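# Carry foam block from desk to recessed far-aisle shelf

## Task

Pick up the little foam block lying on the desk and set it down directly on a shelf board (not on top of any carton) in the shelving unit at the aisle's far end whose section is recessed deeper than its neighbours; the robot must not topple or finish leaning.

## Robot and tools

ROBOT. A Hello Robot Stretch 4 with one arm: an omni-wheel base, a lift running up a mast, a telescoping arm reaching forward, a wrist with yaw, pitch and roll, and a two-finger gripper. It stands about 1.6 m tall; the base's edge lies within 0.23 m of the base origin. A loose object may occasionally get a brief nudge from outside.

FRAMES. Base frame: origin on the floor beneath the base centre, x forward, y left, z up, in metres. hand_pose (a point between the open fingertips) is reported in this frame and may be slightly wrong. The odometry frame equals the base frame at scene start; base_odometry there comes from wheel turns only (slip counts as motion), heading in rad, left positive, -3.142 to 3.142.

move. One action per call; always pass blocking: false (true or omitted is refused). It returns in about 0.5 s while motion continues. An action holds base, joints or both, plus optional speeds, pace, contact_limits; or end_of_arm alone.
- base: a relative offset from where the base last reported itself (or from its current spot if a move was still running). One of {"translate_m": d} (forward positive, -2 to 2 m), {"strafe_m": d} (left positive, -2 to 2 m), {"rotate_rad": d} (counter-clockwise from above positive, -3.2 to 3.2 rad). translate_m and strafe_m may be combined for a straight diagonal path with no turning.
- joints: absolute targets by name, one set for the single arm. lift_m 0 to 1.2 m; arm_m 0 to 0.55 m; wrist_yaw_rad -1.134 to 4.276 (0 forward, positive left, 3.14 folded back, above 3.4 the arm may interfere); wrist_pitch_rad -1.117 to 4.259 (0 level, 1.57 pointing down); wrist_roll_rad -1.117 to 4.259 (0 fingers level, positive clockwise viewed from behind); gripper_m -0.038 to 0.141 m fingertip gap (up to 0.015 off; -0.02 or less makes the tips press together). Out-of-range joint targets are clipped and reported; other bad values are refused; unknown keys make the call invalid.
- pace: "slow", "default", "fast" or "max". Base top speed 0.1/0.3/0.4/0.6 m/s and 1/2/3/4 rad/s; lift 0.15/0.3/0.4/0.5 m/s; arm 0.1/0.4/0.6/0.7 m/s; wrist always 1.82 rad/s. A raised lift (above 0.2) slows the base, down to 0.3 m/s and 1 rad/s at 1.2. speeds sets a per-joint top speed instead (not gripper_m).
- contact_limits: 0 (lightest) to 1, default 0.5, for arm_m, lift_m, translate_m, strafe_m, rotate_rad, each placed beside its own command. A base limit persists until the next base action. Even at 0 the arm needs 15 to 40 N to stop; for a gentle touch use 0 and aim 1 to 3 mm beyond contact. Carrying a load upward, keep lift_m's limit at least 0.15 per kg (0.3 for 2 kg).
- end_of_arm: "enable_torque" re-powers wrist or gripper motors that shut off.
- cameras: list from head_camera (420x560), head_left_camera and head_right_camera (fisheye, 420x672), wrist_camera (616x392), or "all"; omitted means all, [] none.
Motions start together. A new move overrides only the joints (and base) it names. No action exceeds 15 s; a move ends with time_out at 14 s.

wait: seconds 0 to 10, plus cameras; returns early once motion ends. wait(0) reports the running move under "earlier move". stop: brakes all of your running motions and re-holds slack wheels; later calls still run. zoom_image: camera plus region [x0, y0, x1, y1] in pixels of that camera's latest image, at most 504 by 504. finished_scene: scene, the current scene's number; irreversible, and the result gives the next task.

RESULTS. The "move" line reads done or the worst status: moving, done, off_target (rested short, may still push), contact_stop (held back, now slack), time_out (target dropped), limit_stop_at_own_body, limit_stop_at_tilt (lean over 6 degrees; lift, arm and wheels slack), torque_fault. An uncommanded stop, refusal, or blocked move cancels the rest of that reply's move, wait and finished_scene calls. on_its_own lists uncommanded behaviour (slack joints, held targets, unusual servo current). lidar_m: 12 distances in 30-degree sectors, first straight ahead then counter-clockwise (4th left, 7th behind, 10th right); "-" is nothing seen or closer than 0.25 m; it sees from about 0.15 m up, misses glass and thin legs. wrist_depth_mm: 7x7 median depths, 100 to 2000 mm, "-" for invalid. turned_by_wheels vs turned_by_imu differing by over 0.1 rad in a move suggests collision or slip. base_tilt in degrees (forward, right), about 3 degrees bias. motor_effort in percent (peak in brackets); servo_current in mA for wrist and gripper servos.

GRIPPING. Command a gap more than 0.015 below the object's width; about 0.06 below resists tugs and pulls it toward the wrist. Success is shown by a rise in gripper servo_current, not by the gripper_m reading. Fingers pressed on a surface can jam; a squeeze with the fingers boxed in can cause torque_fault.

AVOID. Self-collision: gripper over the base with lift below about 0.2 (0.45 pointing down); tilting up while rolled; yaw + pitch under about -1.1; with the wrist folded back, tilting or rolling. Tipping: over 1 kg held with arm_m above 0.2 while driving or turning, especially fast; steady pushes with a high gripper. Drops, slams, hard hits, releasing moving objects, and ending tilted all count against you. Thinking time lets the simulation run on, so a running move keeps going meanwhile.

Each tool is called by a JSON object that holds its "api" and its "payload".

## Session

{"api": "move", "payload": {}}

Scene clock: 0.00 s.
base_odometry: x=+0.000 y=+0.000 heading=+0.000
turned_by_wheels: +0.000
turned_by_imu: +0.000
base_tilt: forward=+0.3 right=+1.3
lidar_m: 2.07 2.07 2.46 1.38 1.39 1.68 2.12 2.13 1.58 1.40 1.41 2.39
base_status: not commanded
joint_positions: lift_m=+0.246 arm_m=+0.002 wrist_yaw_rad=+3.068 wrist_pitch_rad=+0.002 wrist_roll_rad=+0.000 gripper_m=+0.056
joint_status: not commanded
measured_speeds: all 0
motor_effort: lift_m=+20 arm_m=-4 wheel_0=+0 wheel_1=-1 wheel_2=+0
servo_current: wrist_yaw_rad=39 wrist_pitch_rad=46 wrist_roll_rad=26 gripper_m=39
hand_pose: x=-0.1080 y=+0.1084 z=+0.4236 quat_wxyz=(+0.037, -0.001, +0.000, +0.999) (m; base frame)
wrist_depth_mm: 135 139 - - - - - / 114 139 - - - - - / 117 140 - - - - - / 136 178 - - - - - / 1983 - - - - - - / 1430 1464 197 1255 1397 1537 1397 / 1025 878 1078 152 1042 1025 1098
pictures: head_camera, head_left_camera, head_right_camera, wrist_camera
camera_calibration:
wrist_camera: T_world_to_cam=[[0.121229, 0.991669, 0.0435412, -0.135586], [0.027947, 0.0404375, -0.998791, 0.474708], [-0.992231, 0.122299, -0.022812, 0.118862], [0, 0, 0, 1]] pos_world=[0.121109, 0.100724, 0.482749]

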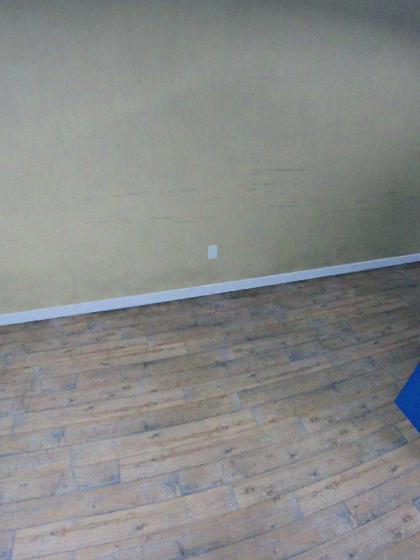

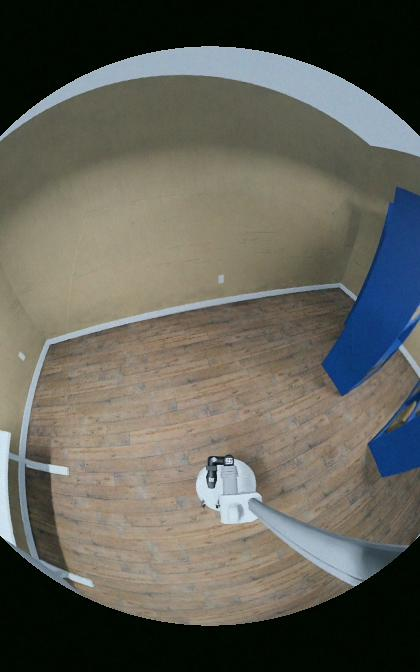

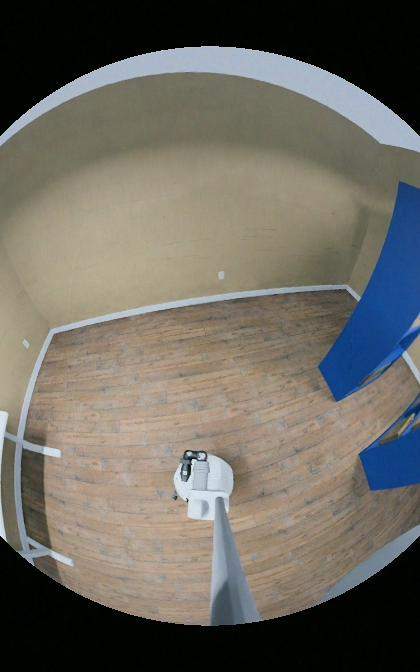

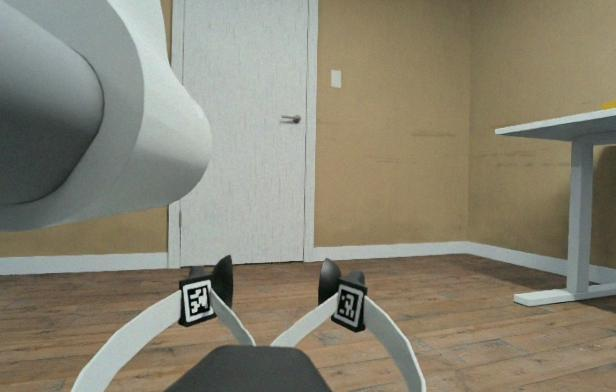

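{"api": "move", "payload": {"base": {"rotate_rad":1.75}, "joints": {"lift_m":1.0}, "pace": "max", "blocking": false, "cameras": []}}

{"api": "wait", "payload": {"seconds": 1, "cameras": []}}

{"api": "move", "payload": {"joints": {"wrist_yaw_rad":0,"wrist_pitch_rad":1.57,"gripper_m":0.13}, "blocking": false, "cameras": []}}

{"api": "wait", "payload": {"seconds": 3, "cameras": ["head_camera","head_left_camera"]}}

Scene clock: 8.33 s.
move: moving
base_odometry: x=+0.000 y=+0.000 heading=+0.505
turned_by_wheels: +0.505
turned_by_imu: +0.495
base_tilt: forward=+0.4 right=+1.5
lidar_m: 2.07 2.39 1.40 1.37 1.67 2.11 2.16 2.51 1.43 1.41 2.43 2.10
base_status: rotate_rad moving
joint_positions: lift_m=+0.376 arm_m=+0.002 wrist_yaw_rad=+3.068 wrist_pitch_rad=+0.002 wrist_roll_rad=+0.000 gripper_m=+0.056
joint_status: lift_m moving
measured_speeds: translate_m=+0.000 strafe_m=-0.001 rotate_rad=+1.915 lift_m=+0.495 arm_m=+0.000 wrist_yaw_rad=+0.000 wrist_pitch_rad=+0.000 wrist_roll_rad=+0.000
motor_effort: lift_m=+29(29) arm_m=-4(4) wheel_0=-10(11) wheel_1=-7(10) wheel_2=-12(12)
servo_current: wrist_yaw_rad=26(39) wrist_pitch_rad=46(59) wrist_roll_rad=26(33) gripper_m=39(52)
hand_pose: x=-0.1080 y=+0.1084 z=+0.5541 quat_wxyz=(+0.037, -0.001, +0.000, +0.999) (m; base frame)
wrist_depth_mm: 135 139 - - - - - / 116 139 - - - - - / 118 140 - - - - - / 137 181 - - - - - / - - - - - - - / 1756 1808 196 1576 190 1921 1921 / 1281 1138 1308 152 1255 1281 1336
pictures: none
No camera images: "cameras" was empty.

Scene clock: 9.33 s.
earlier move: moving
base_odometry: x=+0.000 y=+0.000 heading=+1.750
turned_by_wheels: +1.245
turned_by_imu: +1.231
base_tilt: forward=+0.4 right=+1.4
lidar_m: 1.38 1.43 2.24 2.11 2.20 1.48 1.45 1.41 2.20 2.07 2.13 2.33
base_status: rotate_rad moving
joint_positions: lift_m=+0.877 arm_m=+0.002 wrist_yaw_rad=+3.068 wrist_pitch_rad=+0.002 wrist_roll_rad=+0.000 gripper_m=+0.056
joint_status: lift_m moving
measured_speeds: translate_m=+0.000 strafe_m=+0.000 rotate_rad=+0.000 lift_m=+0.500 arm_m=+0.000 wrist_yaw_rad=+0.000 wrist_pitch_rad=+0.000 wrist_roll_rad=+0.000
motor_effort: lift_m=+27(29) arm_m=-4(4) wheel_0=-2(11) wheel_1=-1(10) wheel_2=+2(13)
servo_current: wrist_yaw_rad=33(46) wrist_pitch_rad=52(59) wrist_roll_rad=20(33) gripper_m=39(52)
hand_pose: x=-0.1080 y=+0.1084 z=+1.0543 quat_wxyz=(+0.037, -0.001, +0.000, +0.999) (m; base frame)
wrist_depth_mm: 136 138 - - - - - / 112 139 - - - - - / 116 140 282 - - - - / 136 162 - - - - - / 1397 - - - - - - / - 162 198 216 190 - - / - 118 - - - - -
wait: 1.00 s; no rest
pictures: none
No camera images: "cameras" was empty.

Scene clock: 9.83 s.
move: moving
base_odometry: x=+0.000 y=+0.000 heading=+1.750
turned_by_wheels: +0.000
turned_by_imu: +0.000
base_tilt: forward=+0.2 right=+1.3
lidar_m: 1.36 1.42 2.24 2.11 2.21 1.50 1.44 1.39 2.20 2.08 2.14 2.34
base_status: done
joint_positions: lift_m=+1.000 arm_m=+0.002 wrist_yaw_rad=+2.465 wrist_pitch_rad=+0.616 wrist_roll_rad=+0.000 gripper_m=+0.076
joint_status: lift_m moving; wrist_yaw_rad moving; wrist_pitch_rad moving; gripper_m moving
measured_speeds: translate_m=+0.000 strafe_m=+0.000 rotate_rad=+0.000 lift_m=+0.013 arm_m=+0.000 wrist_yaw_rad=-1.806 wrist_pitch_rad=+1.819 wrist_roll_rad=+0.000
motor_effort: lift_m=+23(26) arm_m=-4(4) wheel_0=-1(1) wheel_1=+0(1) wheel_2=+2(2)
servo_current: wrist_yaw_rad=65(117) wrist_pitch_rad=46(78) wrist_roll_rad=33(33) gripper_m=98(98)
hand_pose: x=+0.0444 y=+0.2155 z=+1.0112 quat_wxyz=(+0.316, -0.286, +0.101, +0.899) (m; base frame)
wrist_depth_mm: 1983 - - - - - - / - - - - - - - / - - - - - - - / - - - - - - - / 1756 1708 1808 1808 1756 1863 1808 / 1464 1464 198 1499 195 1537 1537 / 1308 1229 1308 149 1281 1336 1336
pictures: none
No camera images: "cameras" was empty.

Scene clock: 11.67 s.
earlier move: done
base_odometry: x=+0.000 y=+0.000 heading=+1.750
turned_by_wheels: +0.000
turned_by_imu: +0.000
base_tilt: forward=+0.2 right=+1.4
lidar_m: 1.36 1.43 2.22 2.12 2.18 1.49 1.40 1.41 2.24 2.07 2.13 2.35
base_status: done
joint_positions: lift_m=+1.000 arm_m=+0.002 wrist_yaw_rad=+0.004 wrist_pitch_rad=+1.568 wrist_roll_rad=+0.000 gripper_m=+0.130
joint_status: all done
measured_speeds: all 0
motor_effort: lift_m=+23(26) arm_m=-4(4) wheel_0=-1(1) wheel_1=+0(1) wheel_2=+2(2)
servo_current: wrist_yaw_rad=39(117) wrist_pitch_rad=46(78) wrist_roll_rad=26(33) gripper_m=39(98)
hand_pose: x=+0.1742 y=-0.0874 z=+0.8895 quat_wxyz=(+0.708, -0.001, +0.706, +0.001) (m; base frame)
wrist_depth_mm: 1098 1118 1118 1118 1138 1138 1160 / 1098 1118 1138 1098 1138 1138 1138 / 1118 1118 1138 1138 1160 1138 1138 / 1118 1118 1138 1138 1138 1160 1160 / 1118 1118 904 917 1138 1160 1160 / 1118 195 904 931 203 1160 1160 / 1118 1138 1138 - 1160 1160 1182
wait: 1.83 of 3 s (the move ended)
pictures: head_camera, head_left_camera

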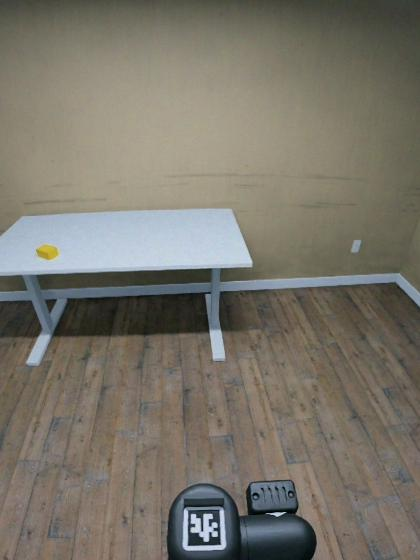

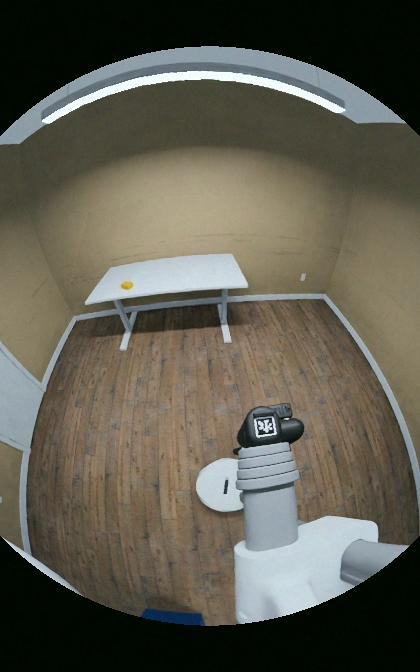

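{"api": "move", "payload": {"base": {"translate_m":0.92,"strafe_m":0.92}, "joints": {"arm_m":0.4}, "pace": "max", "blocking": false, "cameras": []}}

{"api": "wait", "payload": {"seconds": 7, "cameras": ["wrist_camera","head_right_camera"]}}

Scene clock: 26.53 s.
move: moving
base_odometry: x=-0.033 y=+0.023 heading=+1.750
turned_by_wheels: +0.000
turned_by_imu: -0.001
base_tilt: forward=+0.2 right=+1.4
lidar_m: 1.31 1.40 2.17 2.09 2.18 1.51 1.45 1.45 2.24 2.10 2.15 2.30
base_status: translate_m moving; strafe_m moving
joint_positions: lift_m=+1.000 arm_m=+0.094 wrist_yaw_rad=+0.003 wrist_pitch_rad=+1.568 wrist_roll_rad=+0.000 gripper_m=+0.130
joint_status: arm_m moving
measured_speeds: translate_m=+0.108 strafe_m=+0.107 rotate_rad=+0.007 lift_m=+0.000 arm_m=+0.347 wrist_yaw_rad=+0.000 wrist_pitch_rad=+0.000 wrist_roll_rad=+0.000
motor_effort: lift_m=+23(23) arm_m=+8(10) wheel_0=-5(7) wheel_1=+10(10) wheel_2=-7(8)
servo_current: wrist_yaw_rad=46(46) wrist_pitch_rad=46(52) wrist_roll_rad=26(33) gripper_m=39(52)
hand_pose: x=+0.2656 y=-0.0874 z=+0.8895 quat_wxyz=(+0.708, -0.001, +0.706, +0.001) (m; base frame)
wrist_depth_mm: 1098 1098 1098 1118 1118 1138 1138 / 1098 1098 1118 1138 1138 1138 1138 / 1098 1118 1118 1118 1160 1138 1160 / 1098 1098 1138 1138 1138 1138 1160 / 1098 1118 917 946 1160 1160 1160 / 1118 1138 904 904 202 1160 1182 / 1118 1118 904 - 1160 1160 1160
pictures: none
No camera images: "cameras" was empty.

Scene clock: 31.10 s.
earlier move: done
base_odometry: x=-1.069 y=+0.742 heading=+1.750
turned_by_wheels: +0.000
turned_by_imu: +0.002
base_tilt: forward=+0.4 right=+1.4
lidar_m: 0.41 0.44 1.37 1.25 1.27 1.72 2.37 2.42 3.11 2.92 0.64 0.44
base_status: done
joint_positions: lift_m=+1.000 arm_m=+0.400 wrist_yaw_rad=+0.003 wrist_pitch_rad=+1.568 wrist_roll_rad=+0.000 gripper_m=+0.130
joint_status: all done
measured_speeds: all 0
motor_effort: lift_m=+23(23) arm_m=+6(10) wheel_0=-1(7) wheel_1=-1(12) wheel_2=+0(9)
servo_current: wrist_yaw_rad=39(46) wrist_pitch_rad=46(52) wrist_roll_rad=33(39) gripper_m=52(59)
hand_pose: x=+0.5717 y=-0.0874 z=+0.8895 quat_wxyz=(+0.708, -0.001, +0.706, +0.001) (m; base frame)
wrist_depth_mm: - - - - - - - / - - - - - - - / - - - - - - - / - - - 297 - - - / - - 297 297 - - - / - 188 171 298 196 - - / - 1118 - - - - -
wait: 4.57 of 7 s (the move ended)
pictures: head_right_camera, wrist_camera
camera_calibration:
wrist_camera: T_world_to_cam=[[0.0465531, -0.997755, 0.0481353, -0.179394], [-0.998751, -0.0456154, 0.0203998, 0.601831], [-0.0181583, -0.0490248, -0.998632, 1.12404], [0, 0, 0, 1]] pos_world=[0.629841, -0.0964333, 1.11886]

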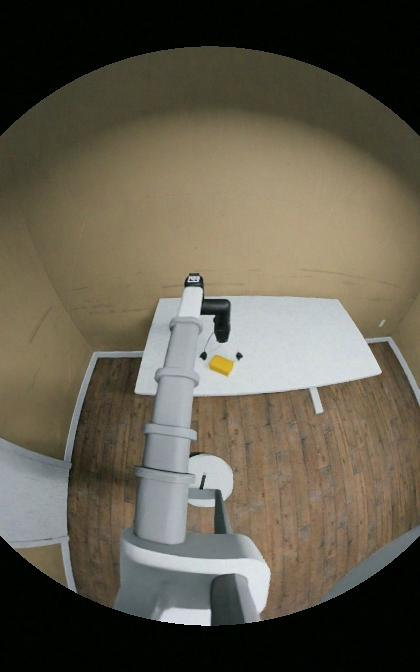

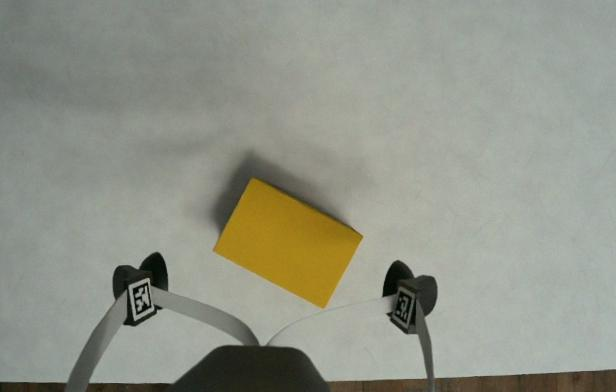

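{"api": "move", "payload": {"base": {"strafe_m":-0.008}, "joints": {"arm_m":0.421,"wrist_roll_rad":0.475,"gripper_m":0.14}, "blocking": false, "cameras": []}}

{"api": "wait", "payload": {"seconds": 1.5, "cameras": ["wrist_camera"]}}

{"api": "move", "payload": {"joints": {"lift_m":0.95}, "blocking": false, "cameras": []}}

{"api": "wait", "payload": {"seconds": 0.8, "cameras": ["wrist_camera","head_right_camera"]}}

Scene clock: 45.93 s.
move: moving
base_odometry: x=-1.061 y=+0.743 heading=+1.750
turned_by_wheels: +0.000
turned_by_imu: -0.001
base_tilt: forward=+0.4 right=+1.4
lidar_m: 0.41 0.44 1.36 1.26 1.30 1.71 2.34 2.39 3.08 2.89 0.67 0.44
base_status: strafe_m moving
joint_positions: lift_m=+1.000 arm_m=+0.421 wrist_yaw_rad=+0.003 wrist_pitch_rad=+1.568 wrist_roll_rad=+0.456 gripper_m=+0.139
joint_status: arm_m moving; wrist_roll_rad moving; gripper_m moving
measured_speeds: translate_m=+0.000 strafe_m=+0.000 rotate_rad=+0.000 lift_m=+0.000 arm_m=+0.000 wrist_yaw_rad=+0.000 wrist_pitch_rad=+0.000 wrist_roll_rad=+0.518
motor_effort: lift_m=+23(23) arm_m=+5(11) wheel_0=-1(10) wheel_1=-2(7) wheel_2=+1(1)
servo_current: wrist_yaw_rad=33(46) wrist_pitch_rad=39(46) wrist_roll_rad=33(85) gripper_m=59(98)
hand_pose: x=+0.5927 y=-0.0874 z=+0.8895 quat_wxyz=(+0.690, +0.159, +0.688, -0.159) (m; base frame)
wrist_depth_mm: - - - - - - - / - - - - - - - / - - - - - - - / - - - - - - - / - - 296 298 - - - / - 186 297 300 195 - 1160 / - - - - 960 1138 1138
pictures: none
No camera images: "cameras" was empty.

Scene clock: 46.33 s.
earlier move: done
base_odometry: x=-1.061 y=+0.743 heading=+1.750
turned_by_wheels: +0.000
turned_by_imu: +0.000
base_tilt: forward=+0.4 right=+1.4
lidar_m: 0.40 0.44 1.37 1.27 1.29 1.78 2.36 2.40 3.12 2.91 0.65 0.44
base_status: done
joint_positions: lift_m=+1.000 arm_m=+0.421 wrist_yaw_rad=+0.003 wrist_pitch_rad=+1.568 wrist_roll_rad=+0.473 gripper_m=+0.140
joint_status: all done
measured_speeds: all 0
motor_effort: lift_m=+23(23) arm_m=+6(11) wheel_0=-1(10) wheel_1=+0(7) wheel_2=+0(1)
servo_current: wrist_yaw_rad=33(46) wrist_pitch_rad=39(52) wrist_roll_rad=33(85) gripper_m=46(98)
hand_pose: x=+0.5927 y=-0.0874 z=+0.8895 quat_wxyz=(+0.689, +0.165, +0.687, -0.164) (m; base frame)
wrist_depth_mm: - - - - - - - / - - - - - - - / - - - - - - - / - - - - - - - / - - 296 298 - - - / - 186 297 298 195 1160 1160 / - - - - 946 1138 1160
wait: 0.40 of 1.5 s (the move ended)
pictures: wrist_camera
camera_calibration:
wrist_camera: T_world_to_cam=[[-0.412863, -0.90958, 0.0469972, 0.100582], [-0.90999, 0.414115, 0.0206359, 0.610157], [-0.0382323, -0.0342472, -0.998682, 1.13768], [0, 0, 0, 1]] pos_world=[0.64026, -0.122226, 1.11886]

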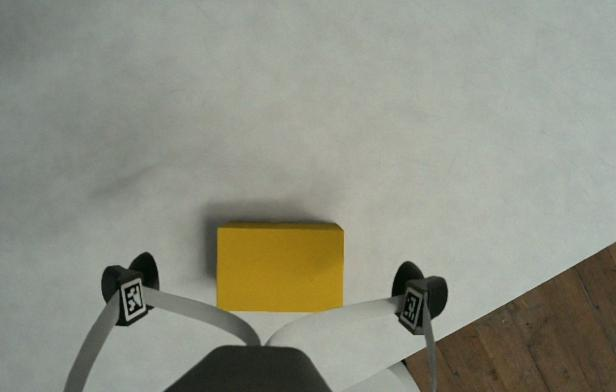

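Scene clock: 46.83 s.
move: moving
base_odometry: x=-1.061 y=+0.743 heading=+1.750
turned_by_wheels: +0.000
turned_by_imu: +0.000
base_tilt: forward=+0.3 right=+1.3
lidar_m: 0.40 0.44 1.38 1.26 1.28 1.72 2.34 2.40 3.11 2.91 0.64 0.45
base_status: not commanded
joint_positions: lift_m=+0.964 arm_m=+0.421 wrist_yaw_rad=+0.003 wrist_pitch_rad=+1.568 wrist_roll_rad=+0.473 gripper_m=+0.140
joint_status: lift_m moving
measured_speeds: translate_m=+0.000 strafe_m=+0.000 rotate_rad=+0.000 lift_m=-0.096 arm_m=+0.000 wrist_yaw_rad=+0.000 wrist_pitch_rad=+0.000 wrist_roll_rad=+0.000
motor_effort: lift_m=+13(22) arm_m=+6(7) wheel_0=-1(1) wheel_1=+0(0) wheel_2=+0(0)
servo_current: wrist_yaw_rad=39(46) wrist_pitch_rad=33(52) wrist_roll_rad=20(33) gripper_m=46(52)
hand_pose: x=+0.5927 y=-0.0874 z=+0.8542 quat_wxyz=(+0.689, +0.165, +0.687, -0.164) (m; base frame)
wrist_depth_mm: - - - - - - - / - - - - - - - / - - - - - - - / - - - - - - - / - - 263 264 - - - / - 187 263 264 195 - 1098 / - - - - - 1138 1138
pictures: none
No camera images: "cameras" was empty.

Scene clock: 47.43 s.
earlier move: done
base_odometry: x=-1.061 y=+0.743 heading=+1.750
turned_by_wheels: +0.000
turned_by_imu: +0.000
base_tilt: forward=+0.4 right=+1.4
lidar_m: 0.41 0.45 1.34 1.24 1.28 1.75 2.34 2.39 3.12 2.90 0.64 0.44
base_status: not commanded
joint_positions: lift_m=+0.950 arm_m=+0.421 wrist_yaw_rad=+0.003 wrist_pitch_rad=+1.568 wrist_roll_rad=+0.473 gripper_m=+0.140
joint_status: all done
measured_speeds: all 0
motor_effort: lift_m=+14(22) arm_m=+7(7) wheel_0=-1(1) wheel_1=+0(0) wheel_2=+0(0)
servo_current: wrist_yaw_rad=33(46) wrist_pitch_rad=39(59) wrist_roll_rad=26(33) gripper_m=39(52)
hand_pose: x=+0.5927 y=-0.0874 z=+0.8402 quat_wxyz=(+0.689, +0.165, +0.687, -0.164) (m; base frame)
wrist_depth_mm: - - - - - - - / - - - - - - - / - - - - - - - / - - - - - - - / - - 246 248 - - - / - 187 247 250 195 - 1118 / - - - - - 1098 1118
wait: 0.60 of 0.8 s (the move ended)
pictures: head_right_camera, wrist_camera
camera_calibration:
wrist_camera: T_world_to_cam=[[-0.412901, -0.909563, 0.0469978, 0.102925], [-0.909973, 0.414153, 0.0206347, 0.61117], [-0.0382329, -0.0342467, -0.998682, 1.08844], [0, 0, 0, 1]] pos_world=[0.64026, -0.122226, 1.06956]

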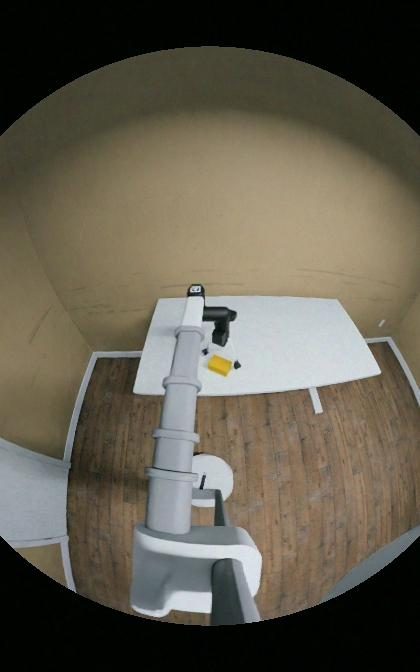

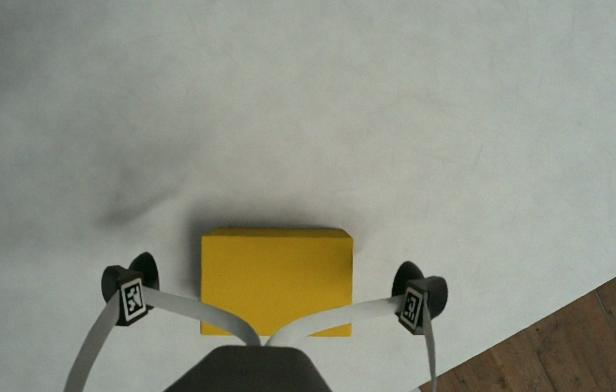

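Well aligned. Descend, grip, lift.

{"api": "move", "payload": {"joints": {"lift_m":0.906}, "contact_limits": {"lift_m":0.2}, "blocking": false, "cameras": []}}

{"api": "wait", "payload": {"seconds": 0.9, "cameras": ["wrist_camera"]}}

{"api": "move", "payload": {"joints": {"gripper_m":0.055}, "blocking": false, "cameras": []}}

{"api": "wait", "payload": {"seconds": 1.8, "cameras": []}}

{"api": "move", "payload": {"joints": {"lift_m":1.03}, "blocking": false, "cameras": []}}

{"api": "wait", "payload": {"seconds": 1, "cameras": ["wrist_camera"]}}

{"api": "move", "payload": {"base": {"translate_m":-1.0,"strafe_m":-0.85}, "joints": {"arm_m":0.0,"wrist_roll_rad":0}, "pace": "max", "blocking": false, "cameras": ["wrist_camera"]}}

Scene clock: 57.83 s.
move: moving
base_odometry: x=-1.061 y=+0.743 heading=+1.750
turned_by_wheels: +0.000
turned_by_imu: -0.001
base_tilt: forward=+0.1 right=+1.2
lidar_m: 0.42 0.44 1.41 1.27 1.30 1.74 2.35 2.39 3.10 2.91 0.63 0.42
base_status: not commanded
joint_positions: lift_m=+0.916 arm_m=+0.421 wrist_yaw_rad=+0.003 wrist_pitch_rad=+1.568 wrist_roll_rad=+0.473 gripper_m=+0.140
joint_status: lift_m moving
measured_speeds: translate_m=+0.000 strafe_m=+0.000 rotate_rad=+0.000 lift_m=-0.081 arm_m=+0.000 wrist_yaw_rad=+0.000 wrist_pitch_rad=+0.000 wrist_roll_rad=+0.000
motor_effort: lift_m=+15(15) arm_m=+6(7) wheel_0=-1(1) wheel_1=+0(0) wheel_2=+0(0)
servo_current: wrist_yaw_rad=39(39) wrist_pitch_rad=46(52) wrist_roll_rad=33(33) gripper_m=46(52)
contact_limits: lift_m 0.2
hand_pose: x=+0.5927 y=-0.0874 z=+0.8059 quat_wxyz=(+0.689, +0.165, +0.687, -0.164) (m; base frame)
wrist_depth_mm: - - - - - - - / - - - - - - - / - - - - - - - / - - - - - - - / - - 215 216 - - - / - 187 216 217 198 - - / - - 216 218 - - 1078
pictures: none
No camera images: "cameras" was empty.

Scene clock: 58.37 s.
earlier move: done
base_odometry: x=-1.061 y=+0.743 heading=+1.750
turned_by_wheels: +0.000
turned_by_imu: +0.000
base_tilt: forward=+0.3 right=+1.3
lidar_m: 0.41 0.45 1.38 1.25 1.29 1.76 2.36 2.41 3.09 2.91 0.65 0.45
base_status: not commanded
joint_positions: lift_m=+0.906 arm_m=+0.421 wrist_yaw_rad=+0.003 wrist_pitch_rad=+1.568 wrist_roll_rad=+0.473 gripper_m=+0.140
joint_status: all done
measured_speeds: all 0
motor_effort: lift_m=+15(15) arm_m=+6(7) wheel_0=-1(1) wheel_1=+0(0) wheel_2=+0(0)
servo_current: wrist_yaw_rad=33(39) wrist_pitch_rad=39(52) wrist_roll_rad=26(33) gripper_m=46(52)
contact_limits: lift_m 0.2
hand_pose: x=+0.5927 y=-0.0874 z=+0.7962 quat_wxyz=(+0.689, +0.165, +0.687, -0.164) (m; base frame)
wrist_depth_mm: - - - - - - - / - - - - - - - / - - - - - - - / - - - - - - - / - - 202 205 - - - / - 186 202 204 196 - - / - - 203 205 - - 1060
wait: 0.53 of 0.9 s (the move ended)
pictures: wrist_camera
camera_calibration:
wrist_camera: T_world_to_cam=[[-0.412901, -0.909563, 0.0469978, 0.104993], [-0.909973, 0.414153, 0.0206347, 0.612078], [-0.0382329, -0.0342467, -0.998682, 1.0445], [0, 0, 0, 1]] pos_world=[0.64026, -0.122226, 1.02556]

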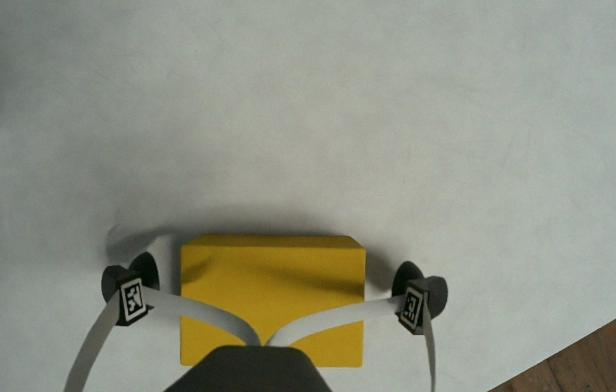

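Scene clock: 58.87 s.
move: moving
base_odometry: x=-1.061 y=+0.743 heading=+1.750
turned_by_wheels: +0.000
turned_by_imu: +0.000
base_tilt: forward=+0.5 right=+1.4
lidar_m: 0.40 0.45 1.37 1.25 1.30 1.76 2.37 2.39 3.11 2.89 0.66 0.46
base_status: not commanded
joint_positions: lift_m=+0.906 arm_m=+0.421 wrist_yaw_rad=+0.003 wrist_pitch_rad=+1.568 wrist_roll_rad=+0.473 gripper_m=+0.128
joint_status: gripper_m moving
measured_speeds: all 0
motor_effort: lift_m=+15(15) arm_m=+6(7) wheel_0=-1(1) wheel_1=+0(0) wheel_2=+0(0)
servo_current: wrist_yaw_rad=39(46) wrist_pitch_rad=39(52) wrist_roll_rad=33(39) gripper_m=78(78)
contact_limits: lift_m 0.2
hand_pose: x=+0.5927 y=-0.0874 z=+0.7962 quat_wxyz=(+0.689, +0.165, +0.687, -0.164) (m; base frame)
wrist_depth_mm: - - - - - - - / - - - - - - - / - - - - - - - / - - - - - - - / - - 202 204 - - - / - 188 203 204 198 - - / - - 203 205 - - 1078
pictures: none
No camera images: "cameras" was empty.

Scene clock: 60.20 s.
earlier move: done
base_odometry: x=-1.061 y=+0.743 heading=+1.750
turned_by_wheels: +0.000
turned_by_imu: +0.000
base_tilt: forward=+0.3 right=+1.4
lidar_m: 0.42 0.45 1.38 1.25 1.27 1.75 2.36 2.41 3.11 2.92 0.64 0.45
base_status: not commanded
joint_positions: lift_m=+0.906 arm_m=+0.421 wrist_yaw_rad=+0.003 wrist_pitch_rad=+1.568 wrist_roll_rad=+0.473 gripper_m=+0.056
joint_status: all done
measured_speeds: all 0
motor_effort: lift_m=+14(15) arm_m=+6(7) wheel_0=-1(1) wheel_1=+0(0) wheel_2=+0(0)
servo_current: wrist_yaw_rad=39(46) wrist_pitch_rad=46(59) wrist_roll_rad=26(39) gripper_m=111(208)
contact_limits: lift_m 0.2
hand_pose: x=+0.5927 y=-0.0874 z=+0.7962 quat_wxyz=(+0.689, +0.165, +0.687, -0.164) (m; base frame)
wrist_depth_mm: - - - - - - - / - - - - - - - / - - - - - - - / - - - - - - - / - - 187 189 - - - / - 172 188 189 187 - - / - - 188 189 - - 1078
wait: 1.33 of 1.8 s (the move ended)
pictures: none
No camera images: "cameras" was empty.

Scene clock: 60.70 s.
move: moving
base_odometry: x=-1.061 y=+0.743 heading=+1.750
turned_by_wheels: +0.000
turned_by_imu: +0.000
base_tilt: forward=+0.4 right=+1.2
lidar_m: 0.40 0.45 1.38 1.27 1.29 1.77 2.35 2.41 3.09 2.89 0.65 0.46
base_status: not commanded
joint_positions: lift_m=+0.945 arm_m=+0.421 wrist_yaw_rad=+0.003 wrist_pitch_rad=+1.568 wrist_roll_rad=+0.473 gripper_m=+0.056
joint_status: lift_m moving
measured_speeds: translate_m=+0.000 strafe_m=+0.000 rotate_rad=+0.000 lift_m=+0.149 arm_m=+0.000 wrist_yaw_rad=+0.000 wrist_pitch_rad=+0.000 wrist_roll_rad=+0.000
motor_effort: lift_m=+26(27) arm_m=+6(7) wheel_0=-1(1) wheel_1=+0(0) wheel_2=+0(0)
servo_current: wrist_yaw_rad=46(46) wrist_pitch_rad=46(52) wrist_roll_rad=39(39) gripper_m=104(117)
hand_pose: x=+0.5927 y=-0.0874 z=+0.8347 quat_wxyz=(+0.689, +0.165, +0.687, -0.164) (m; base frame)
wrist_depth_mm: - - - - - - - / - - - - - - - / - - - - - - - / - - - - - - - / - - 187 189 - - - / - 173 187 189 189 - - / - - 187 189 - 1098 1098
pictures: none
No camera images: "cameras" was empty.

Scene clock: 61.70 s.
earlier move: moving
base_odometry: x=-1.061 y=+0.743 heading=+1.750
turned_by_wheels: +0.000
turned_by_imu: +0.000
base_tilt: forward=+0.4 right=+1.4
lidar_m: 0.41 0.44 1.37 1.26 1.28 1.76 2.36 2.42 3.10 2.91 0.67 0.42
base_status: not commanded
joint_positions: lift_m=+1.030 arm_m=+0.421 wrist_yaw_rad=+0.003 wrist_pitch_rad=+1.568 wrist_roll_rad=+0.473 gripper_m=+0.056
joint_status: lift_m moving
measured_speeds: all 0
motor_effort: lift_m=+23(27) arm_m=+6(7) wheel_0=-1(1) wheel_1=+0(0) wheel_2=+0(0)
servo_current: wrist_yaw_rad=33(52) wrist_pitch_rad=46(52) wrist_roll_rad=33(39) gripper_m=111(117)
hand_pose: x=+0.5927 y=-0.0874 z=+0.9194 quat_wxyz=(+0.689, +0.165, +0.687, -0.164) (m; base frame)
wrist_depth_mm: - - - - - - - / - - - - - - - / - - - - - - - / - - - - - - - / - - 187 189 - - 1182 / - 173 188 189 188 1182 1205 / - - 187 189 1182 1205 1182
wait: 1.00 s; no rest
pictures: wrist_camera
camera_calibration:
wrist_camera: T_world_to_cam=[[-0.412983, -0.909525, 0.0469993, 0.0992587], [-0.909936, 0.414236, 0.0206321, 0.609525], [-0.0382342, -0.0342456, -0.998682, 1.16754], [0, 0, 0, 1]] pos_world=[0.64026, -0.122226, 1.14876]

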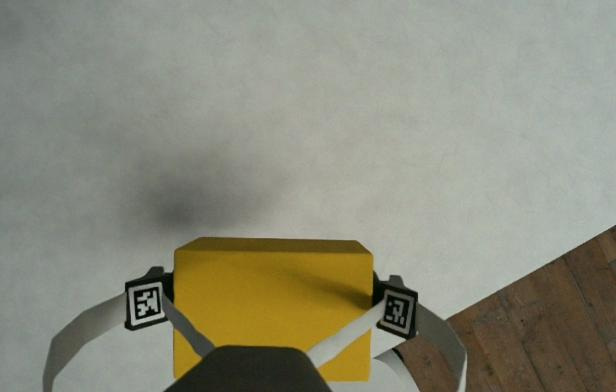

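Scene clock: 62.20 s.
move: moving
base_odometry: x=-1.030 y=+0.717 heading=+1.750
turned_by_wheels: +0.000
turned_by_imu: +0.000
base_tilt: forward=+0.4 right=+1.4
lidar_m: 0.44 0.47 1.42 1.26 1.31 1.77 2.33 2.39 3.07 2.88 0.70 0.49
base_status: translate_m moving; strafe_m moving
joint_positions: lift_m=+1.030 arm_m=+0.329 wrist_yaw_rad=+0.003 wrist_pitch_rad=+1.568 wrist_roll_rad=+0.003 gripper_m=+0.056
joint_status: lift_m moving; arm_m moving; wrist_roll_rad moving
joint sent to its limit — arm_m, lower limit.
measured_speeds: translate_m=-0.118 strafe_m=-0.099 rotate_rad=+0.002 lift_m=+0.000 arm_m=-0.347 wrist_yaw_rad=+0.000 wrist_pitch_rad=+0.000 wrist_roll_rad=-0.067
motor_effort: lift_m=+26(26) arm_m=-6(9) wheel_0=+5(5) wheel_1=-9(9) wheel_2=+9(10)
servo_current: wrist_yaw_rad=33(46) wrist_pitch_rad=46(46) wrist_roll_rad=13(85) gripper_m=98(117)
hand_pose: x=+0.5014 y=-0.0874 z=+0.9194 quat_wxyz=(+0.708, +0.000, +0.706, +0.000) (m; base frame)
wrist_depth_mm: - - - - - - - / - - - - - - - / - - - - - - - / - - - - - - - / - - 187 189 - - - / 1118 175 187 189 188 1182 1182 / 1138 1138 187 189 1160 1182 1182
pictures: wrist_camera
camera_calibration:
wrist_camera: T_world_to_cam=[[0.0432552, -0.997902, 0.0481824, -0.17598], [-0.998896, -0.0423134, 0.0203994, 0.531403], [-0.0183179, -0.0490116, -0.99863, 1.1527], [0, 0, 0, 1]] pos_world=[0.559543, -0.0966298, 1.14876]

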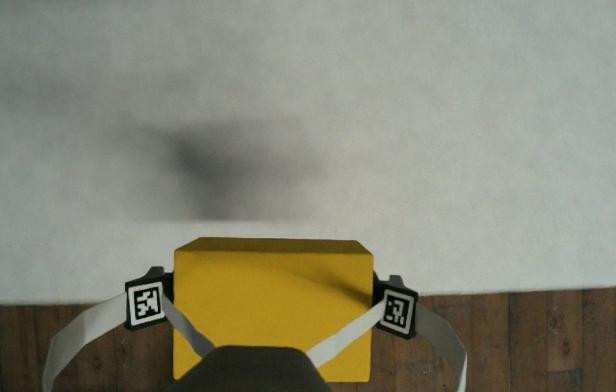

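{"api": "wait", "payload": {"seconds": 5, "cameras": []}}

{"api": "move", "payload": {"base": {"rotate_rad":-3.11}, "pace": "max", "blocking": false, "cameras": []}}

{"api": "wait", "payload": {"seconds": 5, "cameras": ["head_camera","head_left_camera","head_right_camera"]}}

{"api": "move", "payload": {"base": {"translate_m":0.5,"strafe_m":0.076}, "pace": "max", "blocking": false, "cameras": []}}

{"api": "wait", "payload": {"seconds": 4, "cameras": ["head_camera","head_left_camera","wrist_camera"]}}

Scene clock: 81.13 s.
earlier move: done
base_odometry: x=-0.047 y=-0.089 heading=+1.750
turned_by_wheels: +0.000
turned_by_imu: -0.004
base_tilt: forward=+0.3 right=+1.3
lidar_m: 1.43 1.49 2.18 2.05 2.12 1.42 1.32 1.37 2.28 2.14 2.17 2.40
base_status: done
joint_positions: lift_m=+1.030 arm_m=+0.002 wrist_yaw_rad=+0.003 wrist_pitch_rad=+1.568 wrist_roll_rad=+0.002 gripper_m=+0.056
joint_status: all done
joint sent to its limit — arm_m, lower limit.
measured_speeds: all 0
motor_effort: lift_m=+23(26) arm_m=-6(9) wheel_0=+1(6) wheel_1=+1(12) wheel_2=+0(10)
servo_current: wrist_yaw_rad=33(46) wrist_pitch_rad=46(59) wrist_roll_rad=26(85) gripper_m=111(117)
hand_pose: x=+0.1743 y=-0.0874 z=+0.9195 quat_wxyz=(+0.708, -0.001, +0.706, +0.001) (m; base frame)
wrist_depth_mm: 1138 1138 1138 1138 1160 1160 1182 / 1138 1138 1160 1160 1160 1182 1182 / 1138 1138 1138 1138 1160 1182 1205 / 1138 1160 1138 1160 1160 1160 1182 / 1138 1138 188 191 1182 1182 1182 / 1138 181 188 189 188 1182 1205 / 1160 1160 187 189 1160 1205 1182
wait: 0.00 of 5 s (the move ended)
pictures: none
No camera images: "cameras" was empty.

Scene clock: 81.63 s.
move: moving
base_odometry: x=-0.047 y=-0.089 heading=+1.552
turned_by_wheels: -0.197
turned_by_imu: -0.195
base_tilt: forward=+0.5 right=+1.4
lidar_m: 1.46 1.46 1.73 2.06 2.08 2.40 1.34 1.33 1.50 2.14 2.14 2.47
base_status: rotate_rad moving
joint_positions: lift_m=+1.030 arm_m=+0.002 wrist_yaw_rad=+0.003 wrist_pitch_rad=+1.568 wrist_roll_rad=+0.002 gripper_m=+0.056
joint_status: not commanded
measured_speeds: translate_m=+0.001 strafe_m=-0.001 rotate_rad=-0.747 lift_m=+0.000 arm_m=+0.000 wrist_yaw_rad=+0.000 wrist_pitch_rad=+0.000 wrist_roll_rad=+0.000
motor_effort: lift_m=+23(24) arm_m=-6(6) wheel_0=+7(7) wheel_1=+6(6) wheel_2=+6(8)
servo_current: wrist_yaw_rad=39(46) wrist_pitch_rad=46(52) wrist_roll_rad=26(33) gripper_m=98(117)
hand_pose: x=+0.1743 y=-0.0874 z=+0.9195 quat_wxyz=(+0.708, -0.001, +0.706, +0.001) (m; base frame)
wrist_depth_mm: 1138 1138 1138 1138 1160 1160 1182 / 1118 1138 1138 1160 1182 1182 1182 / 1138 1160 1138 1160 1160 1182 1205 / 1138 1138 1160 1160 1182 1182 1182 / 1138 1160 188 191 1160 1182 1182 / 1138 180 187 189 188 1205 1205 / 1160 1160 187 189 1182 1182 1205
pictures: none
No camera images: "cameras" was empty.

Scene clock: 84.47 s.
earlier move: done
base_odometry: x=-0.047 y=-0.089 heading=-1.360
turned_by_wheels: -2.912
turned_by_imu: -2.875
base_tilt: forward=+0.3 right=+1.5
lidar_m: 1.33 1.34 2.26 2.15 2.23 2.38 1.44 1.51 2.14 2.01 2.12 1.35
base_status: done
joint_positions: lift_m=+1.030 arm_m=+0.002 wrist_yaw_rad=+0.003 wrist_pitch_rad=+1.568 wrist_roll_rad=+0.002 gripper_m=+0.056
joint_status: not commanded
measured_speeds: all 0
motor_effort: lift_m=+24(24) arm_m=-7(7) wheel_0=+4(7) wheel_1=+2(9) wheel_2=+1(8)
servo_current: wrist_yaw_rad=33(46) wrist_pitch_rad=39(59) wrist_roll_rad=26(39) gripper_m=111(117)
hand_pose: x=+0.1743 y=-0.0874 z=+0.9195 quat_wxyz=(+0.708, -0.001, +0.706, +0.001) (m; base frame)
wrist_depth_mm: 1118 1138 1138 1118 1160 1160 1160 / 1138 1138 1160 1160 1160 1160 1182 / 1138 1138 1160 1160 1182 1182 1205 / 1138 1138 1160 1160 1182 1182 1182 / 1138 1160 188 190 1182 1182 1182 / 1138 181 187 189 188 1205 1205 / 1138 1160 187 189 1205 1182 1182
wait: 2.83 of 5 s (the move ended)
pictures: head_camera, head_left_camera, head_right_camera

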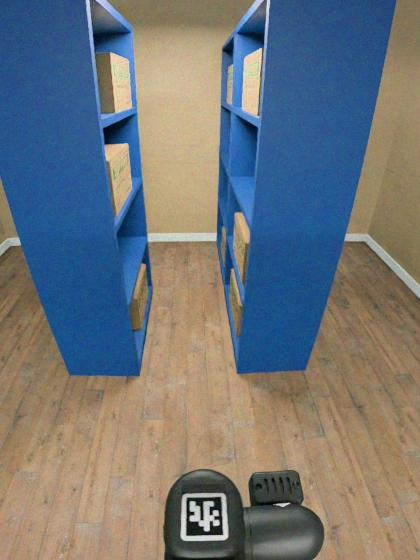

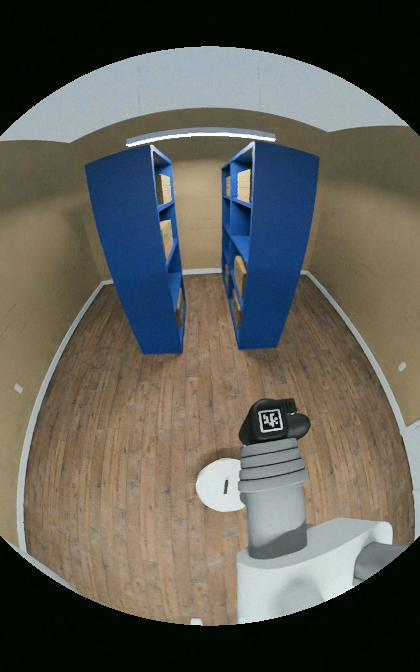

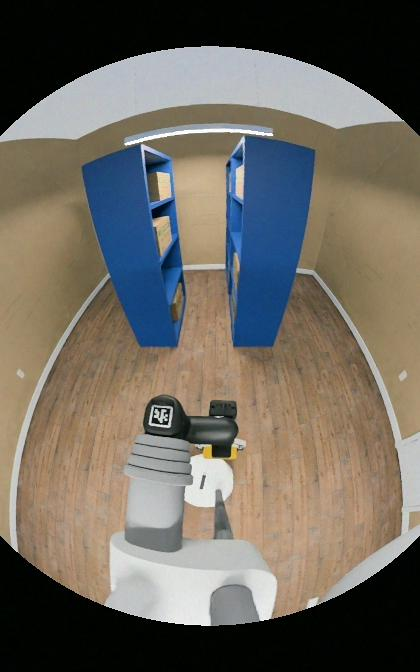

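Scene clock: 84.97 s.
move: moving
base_odometry: x=-0.033 y=-0.125 heading=-1.359
turned_by_wheels: +0.000
turned_by_imu: +0.000
base_tilt: forward=+0.3 right=+1.3
lidar_m: 1.29 1.32 2.26 2.14 2.22 2.42 1.50 1.55 2.15 2.04 2.15 1.34
base_status: translate_m moving; strafe_m moving
joint_positions: lift_m=+1.030 arm_m=+0.002 wrist_yaw_rad=+0.003 wrist_pitch_rad=+1.568 wrist_roll_rad=+0.002 gripper_m=+0.056
joint_status: not commanded
measured_speeds: translate_m=+0.144 strafe_m=+0.022 rotate_rad=+0.000 lift_m=+0.000 arm_m=+0.000 wrist_yaw_rad=+0.000 wrist_pitch_rad=+0.000 wrist_roll_rad=+0.000
motor_effort: lift_m=+23(24) arm_m=-6(6) wheel_0=+4(7) wheel_1=+7(8) wheel_2=-9(10)
servo_current: wrist_yaw_rad=33(39) wrist_pitch_rad=52(52) wrist_roll_rad=33(33) gripper_m=111(117)
hand_pose: x=+0.1743 y=-0.0874 z=+0.9195 quat_wxyz=(+0.708, -0.001, +0.706, +0.001) (m; base frame)
wrist_depth_mm: 1118 1138 1138 1138 1160 1160 1182 / 1138 1138 1138 1160 1160 1205 1182 / 1138 1138 1160 1182 1182 1182 1182 / 1138 1138 1160 1160 1182 1182 1182 / 1138 1138 188 190 1182 1182 1182 / 1160 181 188 189 188 1182 1182 / 1138 1182 187 188 1182 1182 1205
pictures: none
No camera images: "cameras" was empty.

Scene clock: 87.37 s.
earlier move: done
base_odometry: x=+0.133 y=-0.562 heading=-1.359
turned_by_wheels: +0.000
turned_by_imu: -0.001
base_tilt: forward=+0.2 right=+1.4
lidar_m: 1.18 0.86 2.19 2.09 2.18 2.91 2.04 2.05 2.21 2.10 2.18 0.85
base_status: done
joint_positions: lift_m=+1.030 arm_m=+0.002 wrist_yaw_rad=+0.003 wrist_pitch_rad=+1.568 wrist_roll_rad=+0.002 gripper_m=+0.056
joint_status: not commanded
measured_speeds: all 0
motor_effort: lift_m=+23(24) arm_m=-6(6) wheel_0=+3(7) wheel_1=+1(9) wheel_2=+0(11)
servo_current: wrist_yaw_rad=39(52) wrist_pitch_rad=46(59) wrist_roll_rad=26(33) gripper_m=111(117)
hand_pose: x=+0.1743 y=-0.0874 z=+0.9195 quat_wxyz=(+0.708, -0.001, +0.706, +0.001) (m; base frame)
wrist_depth_mm: 1138 1160 1160 1138 1160 1160 1160 / 1138 1138 1160 1160 1182 1182 1182 / 1118 1160 1138 1182 1182 1182 1182 / 1138 1138 1160 1160 1182 1182 1182 / 1138 1160 188 190 1182 1182 1182 / 1138 181 187 189 188 1205 1205 / 1160 1160 187 189 1182 1205 1205
wait: 2.40 of 4 s (the move ended)
pictures: head_camera, head_left_camera, wrist_camera
camera_calibration:
wrist_camera: T_world_to_cam=[[0.0448599, -0.997832, 0.0481528, -0.162075], [-0.998824, -0.0439129, 0.020548, 0.204423], [-0.0183889, -0.0490179, -0.998629, 1.14683], [0, 0, 0, 1]] pos_world=[0.232542, -0.0965315, 1.14886]

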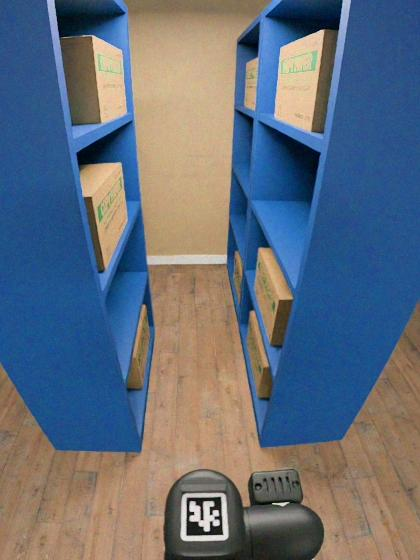

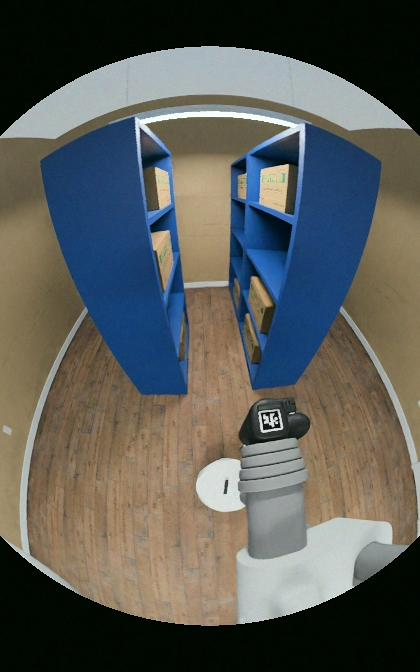

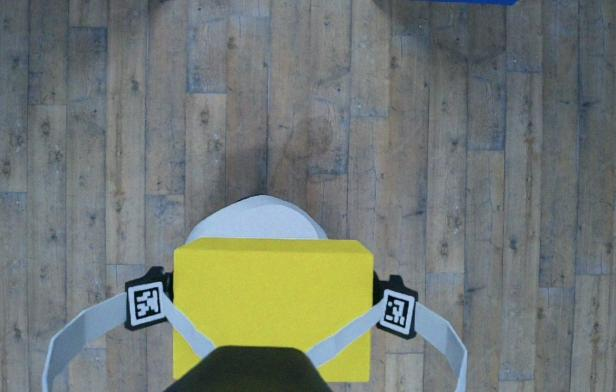

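{"api": "move", "payload": {"base": {"translate_m":1.5,"strafe_m":0.005}, "pace": "max", "contact_limits": {"translate_m":0.3}, "blocking": false, "cameras": []}}

{"api": "wait", "payload": {"seconds": 6, "cameras": ["head_left_camera","head_camera","wrist_camera"]}}

Scene clock: 108.03 s.
move: moving
base_odometry: x=+0.141 y=-0.599 heading=-1.359
turned_by_wheels: +0.000
turned_by_imu: -0.001
base_tilt: forward=+0.3 right=+1.3
lidar_m: 1.16 0.80 2.19 2.09 2.17 2.92 2.04 2.09 2.18 2.12 2.16 0.83
base_status: translate_m moving; strafe_m moving
joint_positions: lift_m=+1.030 arm_m=+0.002 wrist_yaw_rad=+0.003 wrist_pitch_rad=+1.568 wrist_roll_rad=+0.002 gripper_m=+0.056
joint_status: not commanded
measured_speeds: translate_m=+0.145 strafe_m=+0.000 rotate_rad=-0.003 lift_m=+0.000 arm_m=+0.000 wrist_yaw_rad=+0.000 wrist_pitch_rad=+0.000 wrist_roll_rad=+0.000
motor_effort: lift_m=+23(24) arm_m=-6(6) wheel_0=+7(7) wheel_1=+6(6) wheel_2=-9(11)
servo_current: wrist_yaw_rad=39(39) wrist_pitch_rad=33(46) wrist_roll_rad=26(33) gripper_m=111(111)
contact_limits: translate_m 0.3
hand_pose: x=+0.1743 y=-0.0874 z=+0.9195 quat_wxyz=(+0.708, -0.001, +0.706, +0.001) (m; base frame)
wrist_depth_mm: 1118 1160 1138 1160 1160 1160 1182 / 1138 1160 1138 1160 1160 1182 1182 / 1138 1160 1160 1160 1160 1182 1182 / 1118 1160 1160 1160 1160 1182 1182 / 1160 1160 188 190 1182 1182 1182 / 1138 181 188 189 188 1182 1205 / 1160 1138 187 189 1205 1182 1205
pictures: none
No camera images: "cameras" was empty.

Scene clock: 113.30 s.
earlier move: done
base_odometry: x=+0.453 y=-2.028 heading=-1.359
turned_by_wheels: +0.000
turned_by_imu: -0.003
base_tilt: forward=+0.4 right=+1.4
lidar_m: 1.05 1.13 0.31 0.28 0.29 0.43 - 0.41 0.27 0.26 0.27 0.38
base_status: done
joint_positions: lift_m=+1.030 arm_m=+0.002 wrist_yaw_rad=+0.003 wrist_pitch_rad=+1.568 wrist_roll_rad=+0.002 gripper_m=+0.056
joint_status: not commanded
measured_speeds: all 0
motor_effort: lift_m=+23(24) arm_m=-6(6) wheel_0=+2(8) wheel_1=+0(8) wheel_2=+1(11)
servo_current: wrist_yaw_rad=33(46) wrist_pitch_rad=26(59) wrist_roll_rad=26(39) gripper_m=111(124)
contact_limits: translate_m 0.3
hand_pose: x=+0.1743 y=-0.0874 z=+0.9195 quat_wxyz=(+0.708, -0.001, +0.706, +0.001) (m; base frame)
wrist_depth_mm: 1118 1118 1138 1160 917 - - / 1138 1160 1160 1138 931 - 263 / 1118 1138 1160 1160 976 402 320 / - 1138 1160 1160 - - - / 798 931 188 190 - - - / 798 181 188 189 188 - - / - 991 187 189 615 436 496
wait: 5.27 of 6 s (the move ended)
pictures: head_camera, head_left_camera, wrist_camera
camera_calibration:
wrist_camera: T_world_to_cam=[[0.0448599, -0.997832, 0.0481528, -0.162075], [-0.998824, -0.0439129, 0.020548, 0.204423], [-0.0183889, -0.0490179, -0.998629, 1.14683], [0, 0, 0, 1]] pos_world=[0.232542, -0.0965315, 1.14886]

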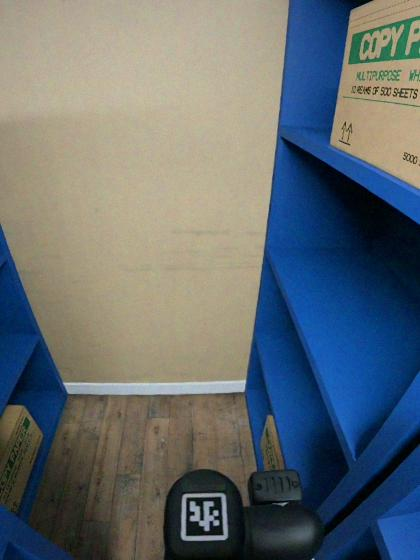

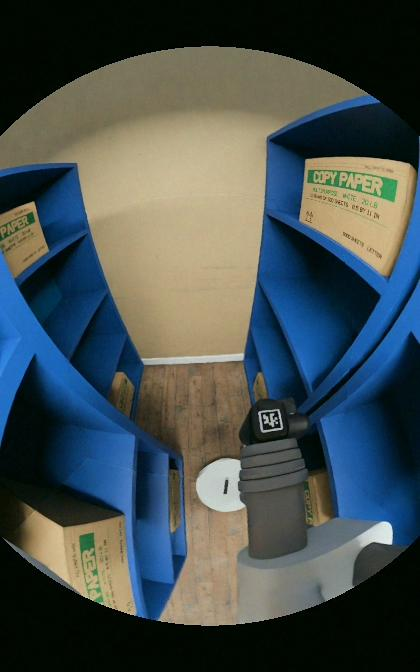

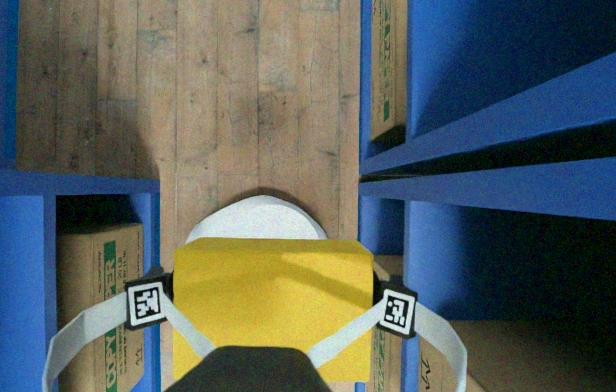

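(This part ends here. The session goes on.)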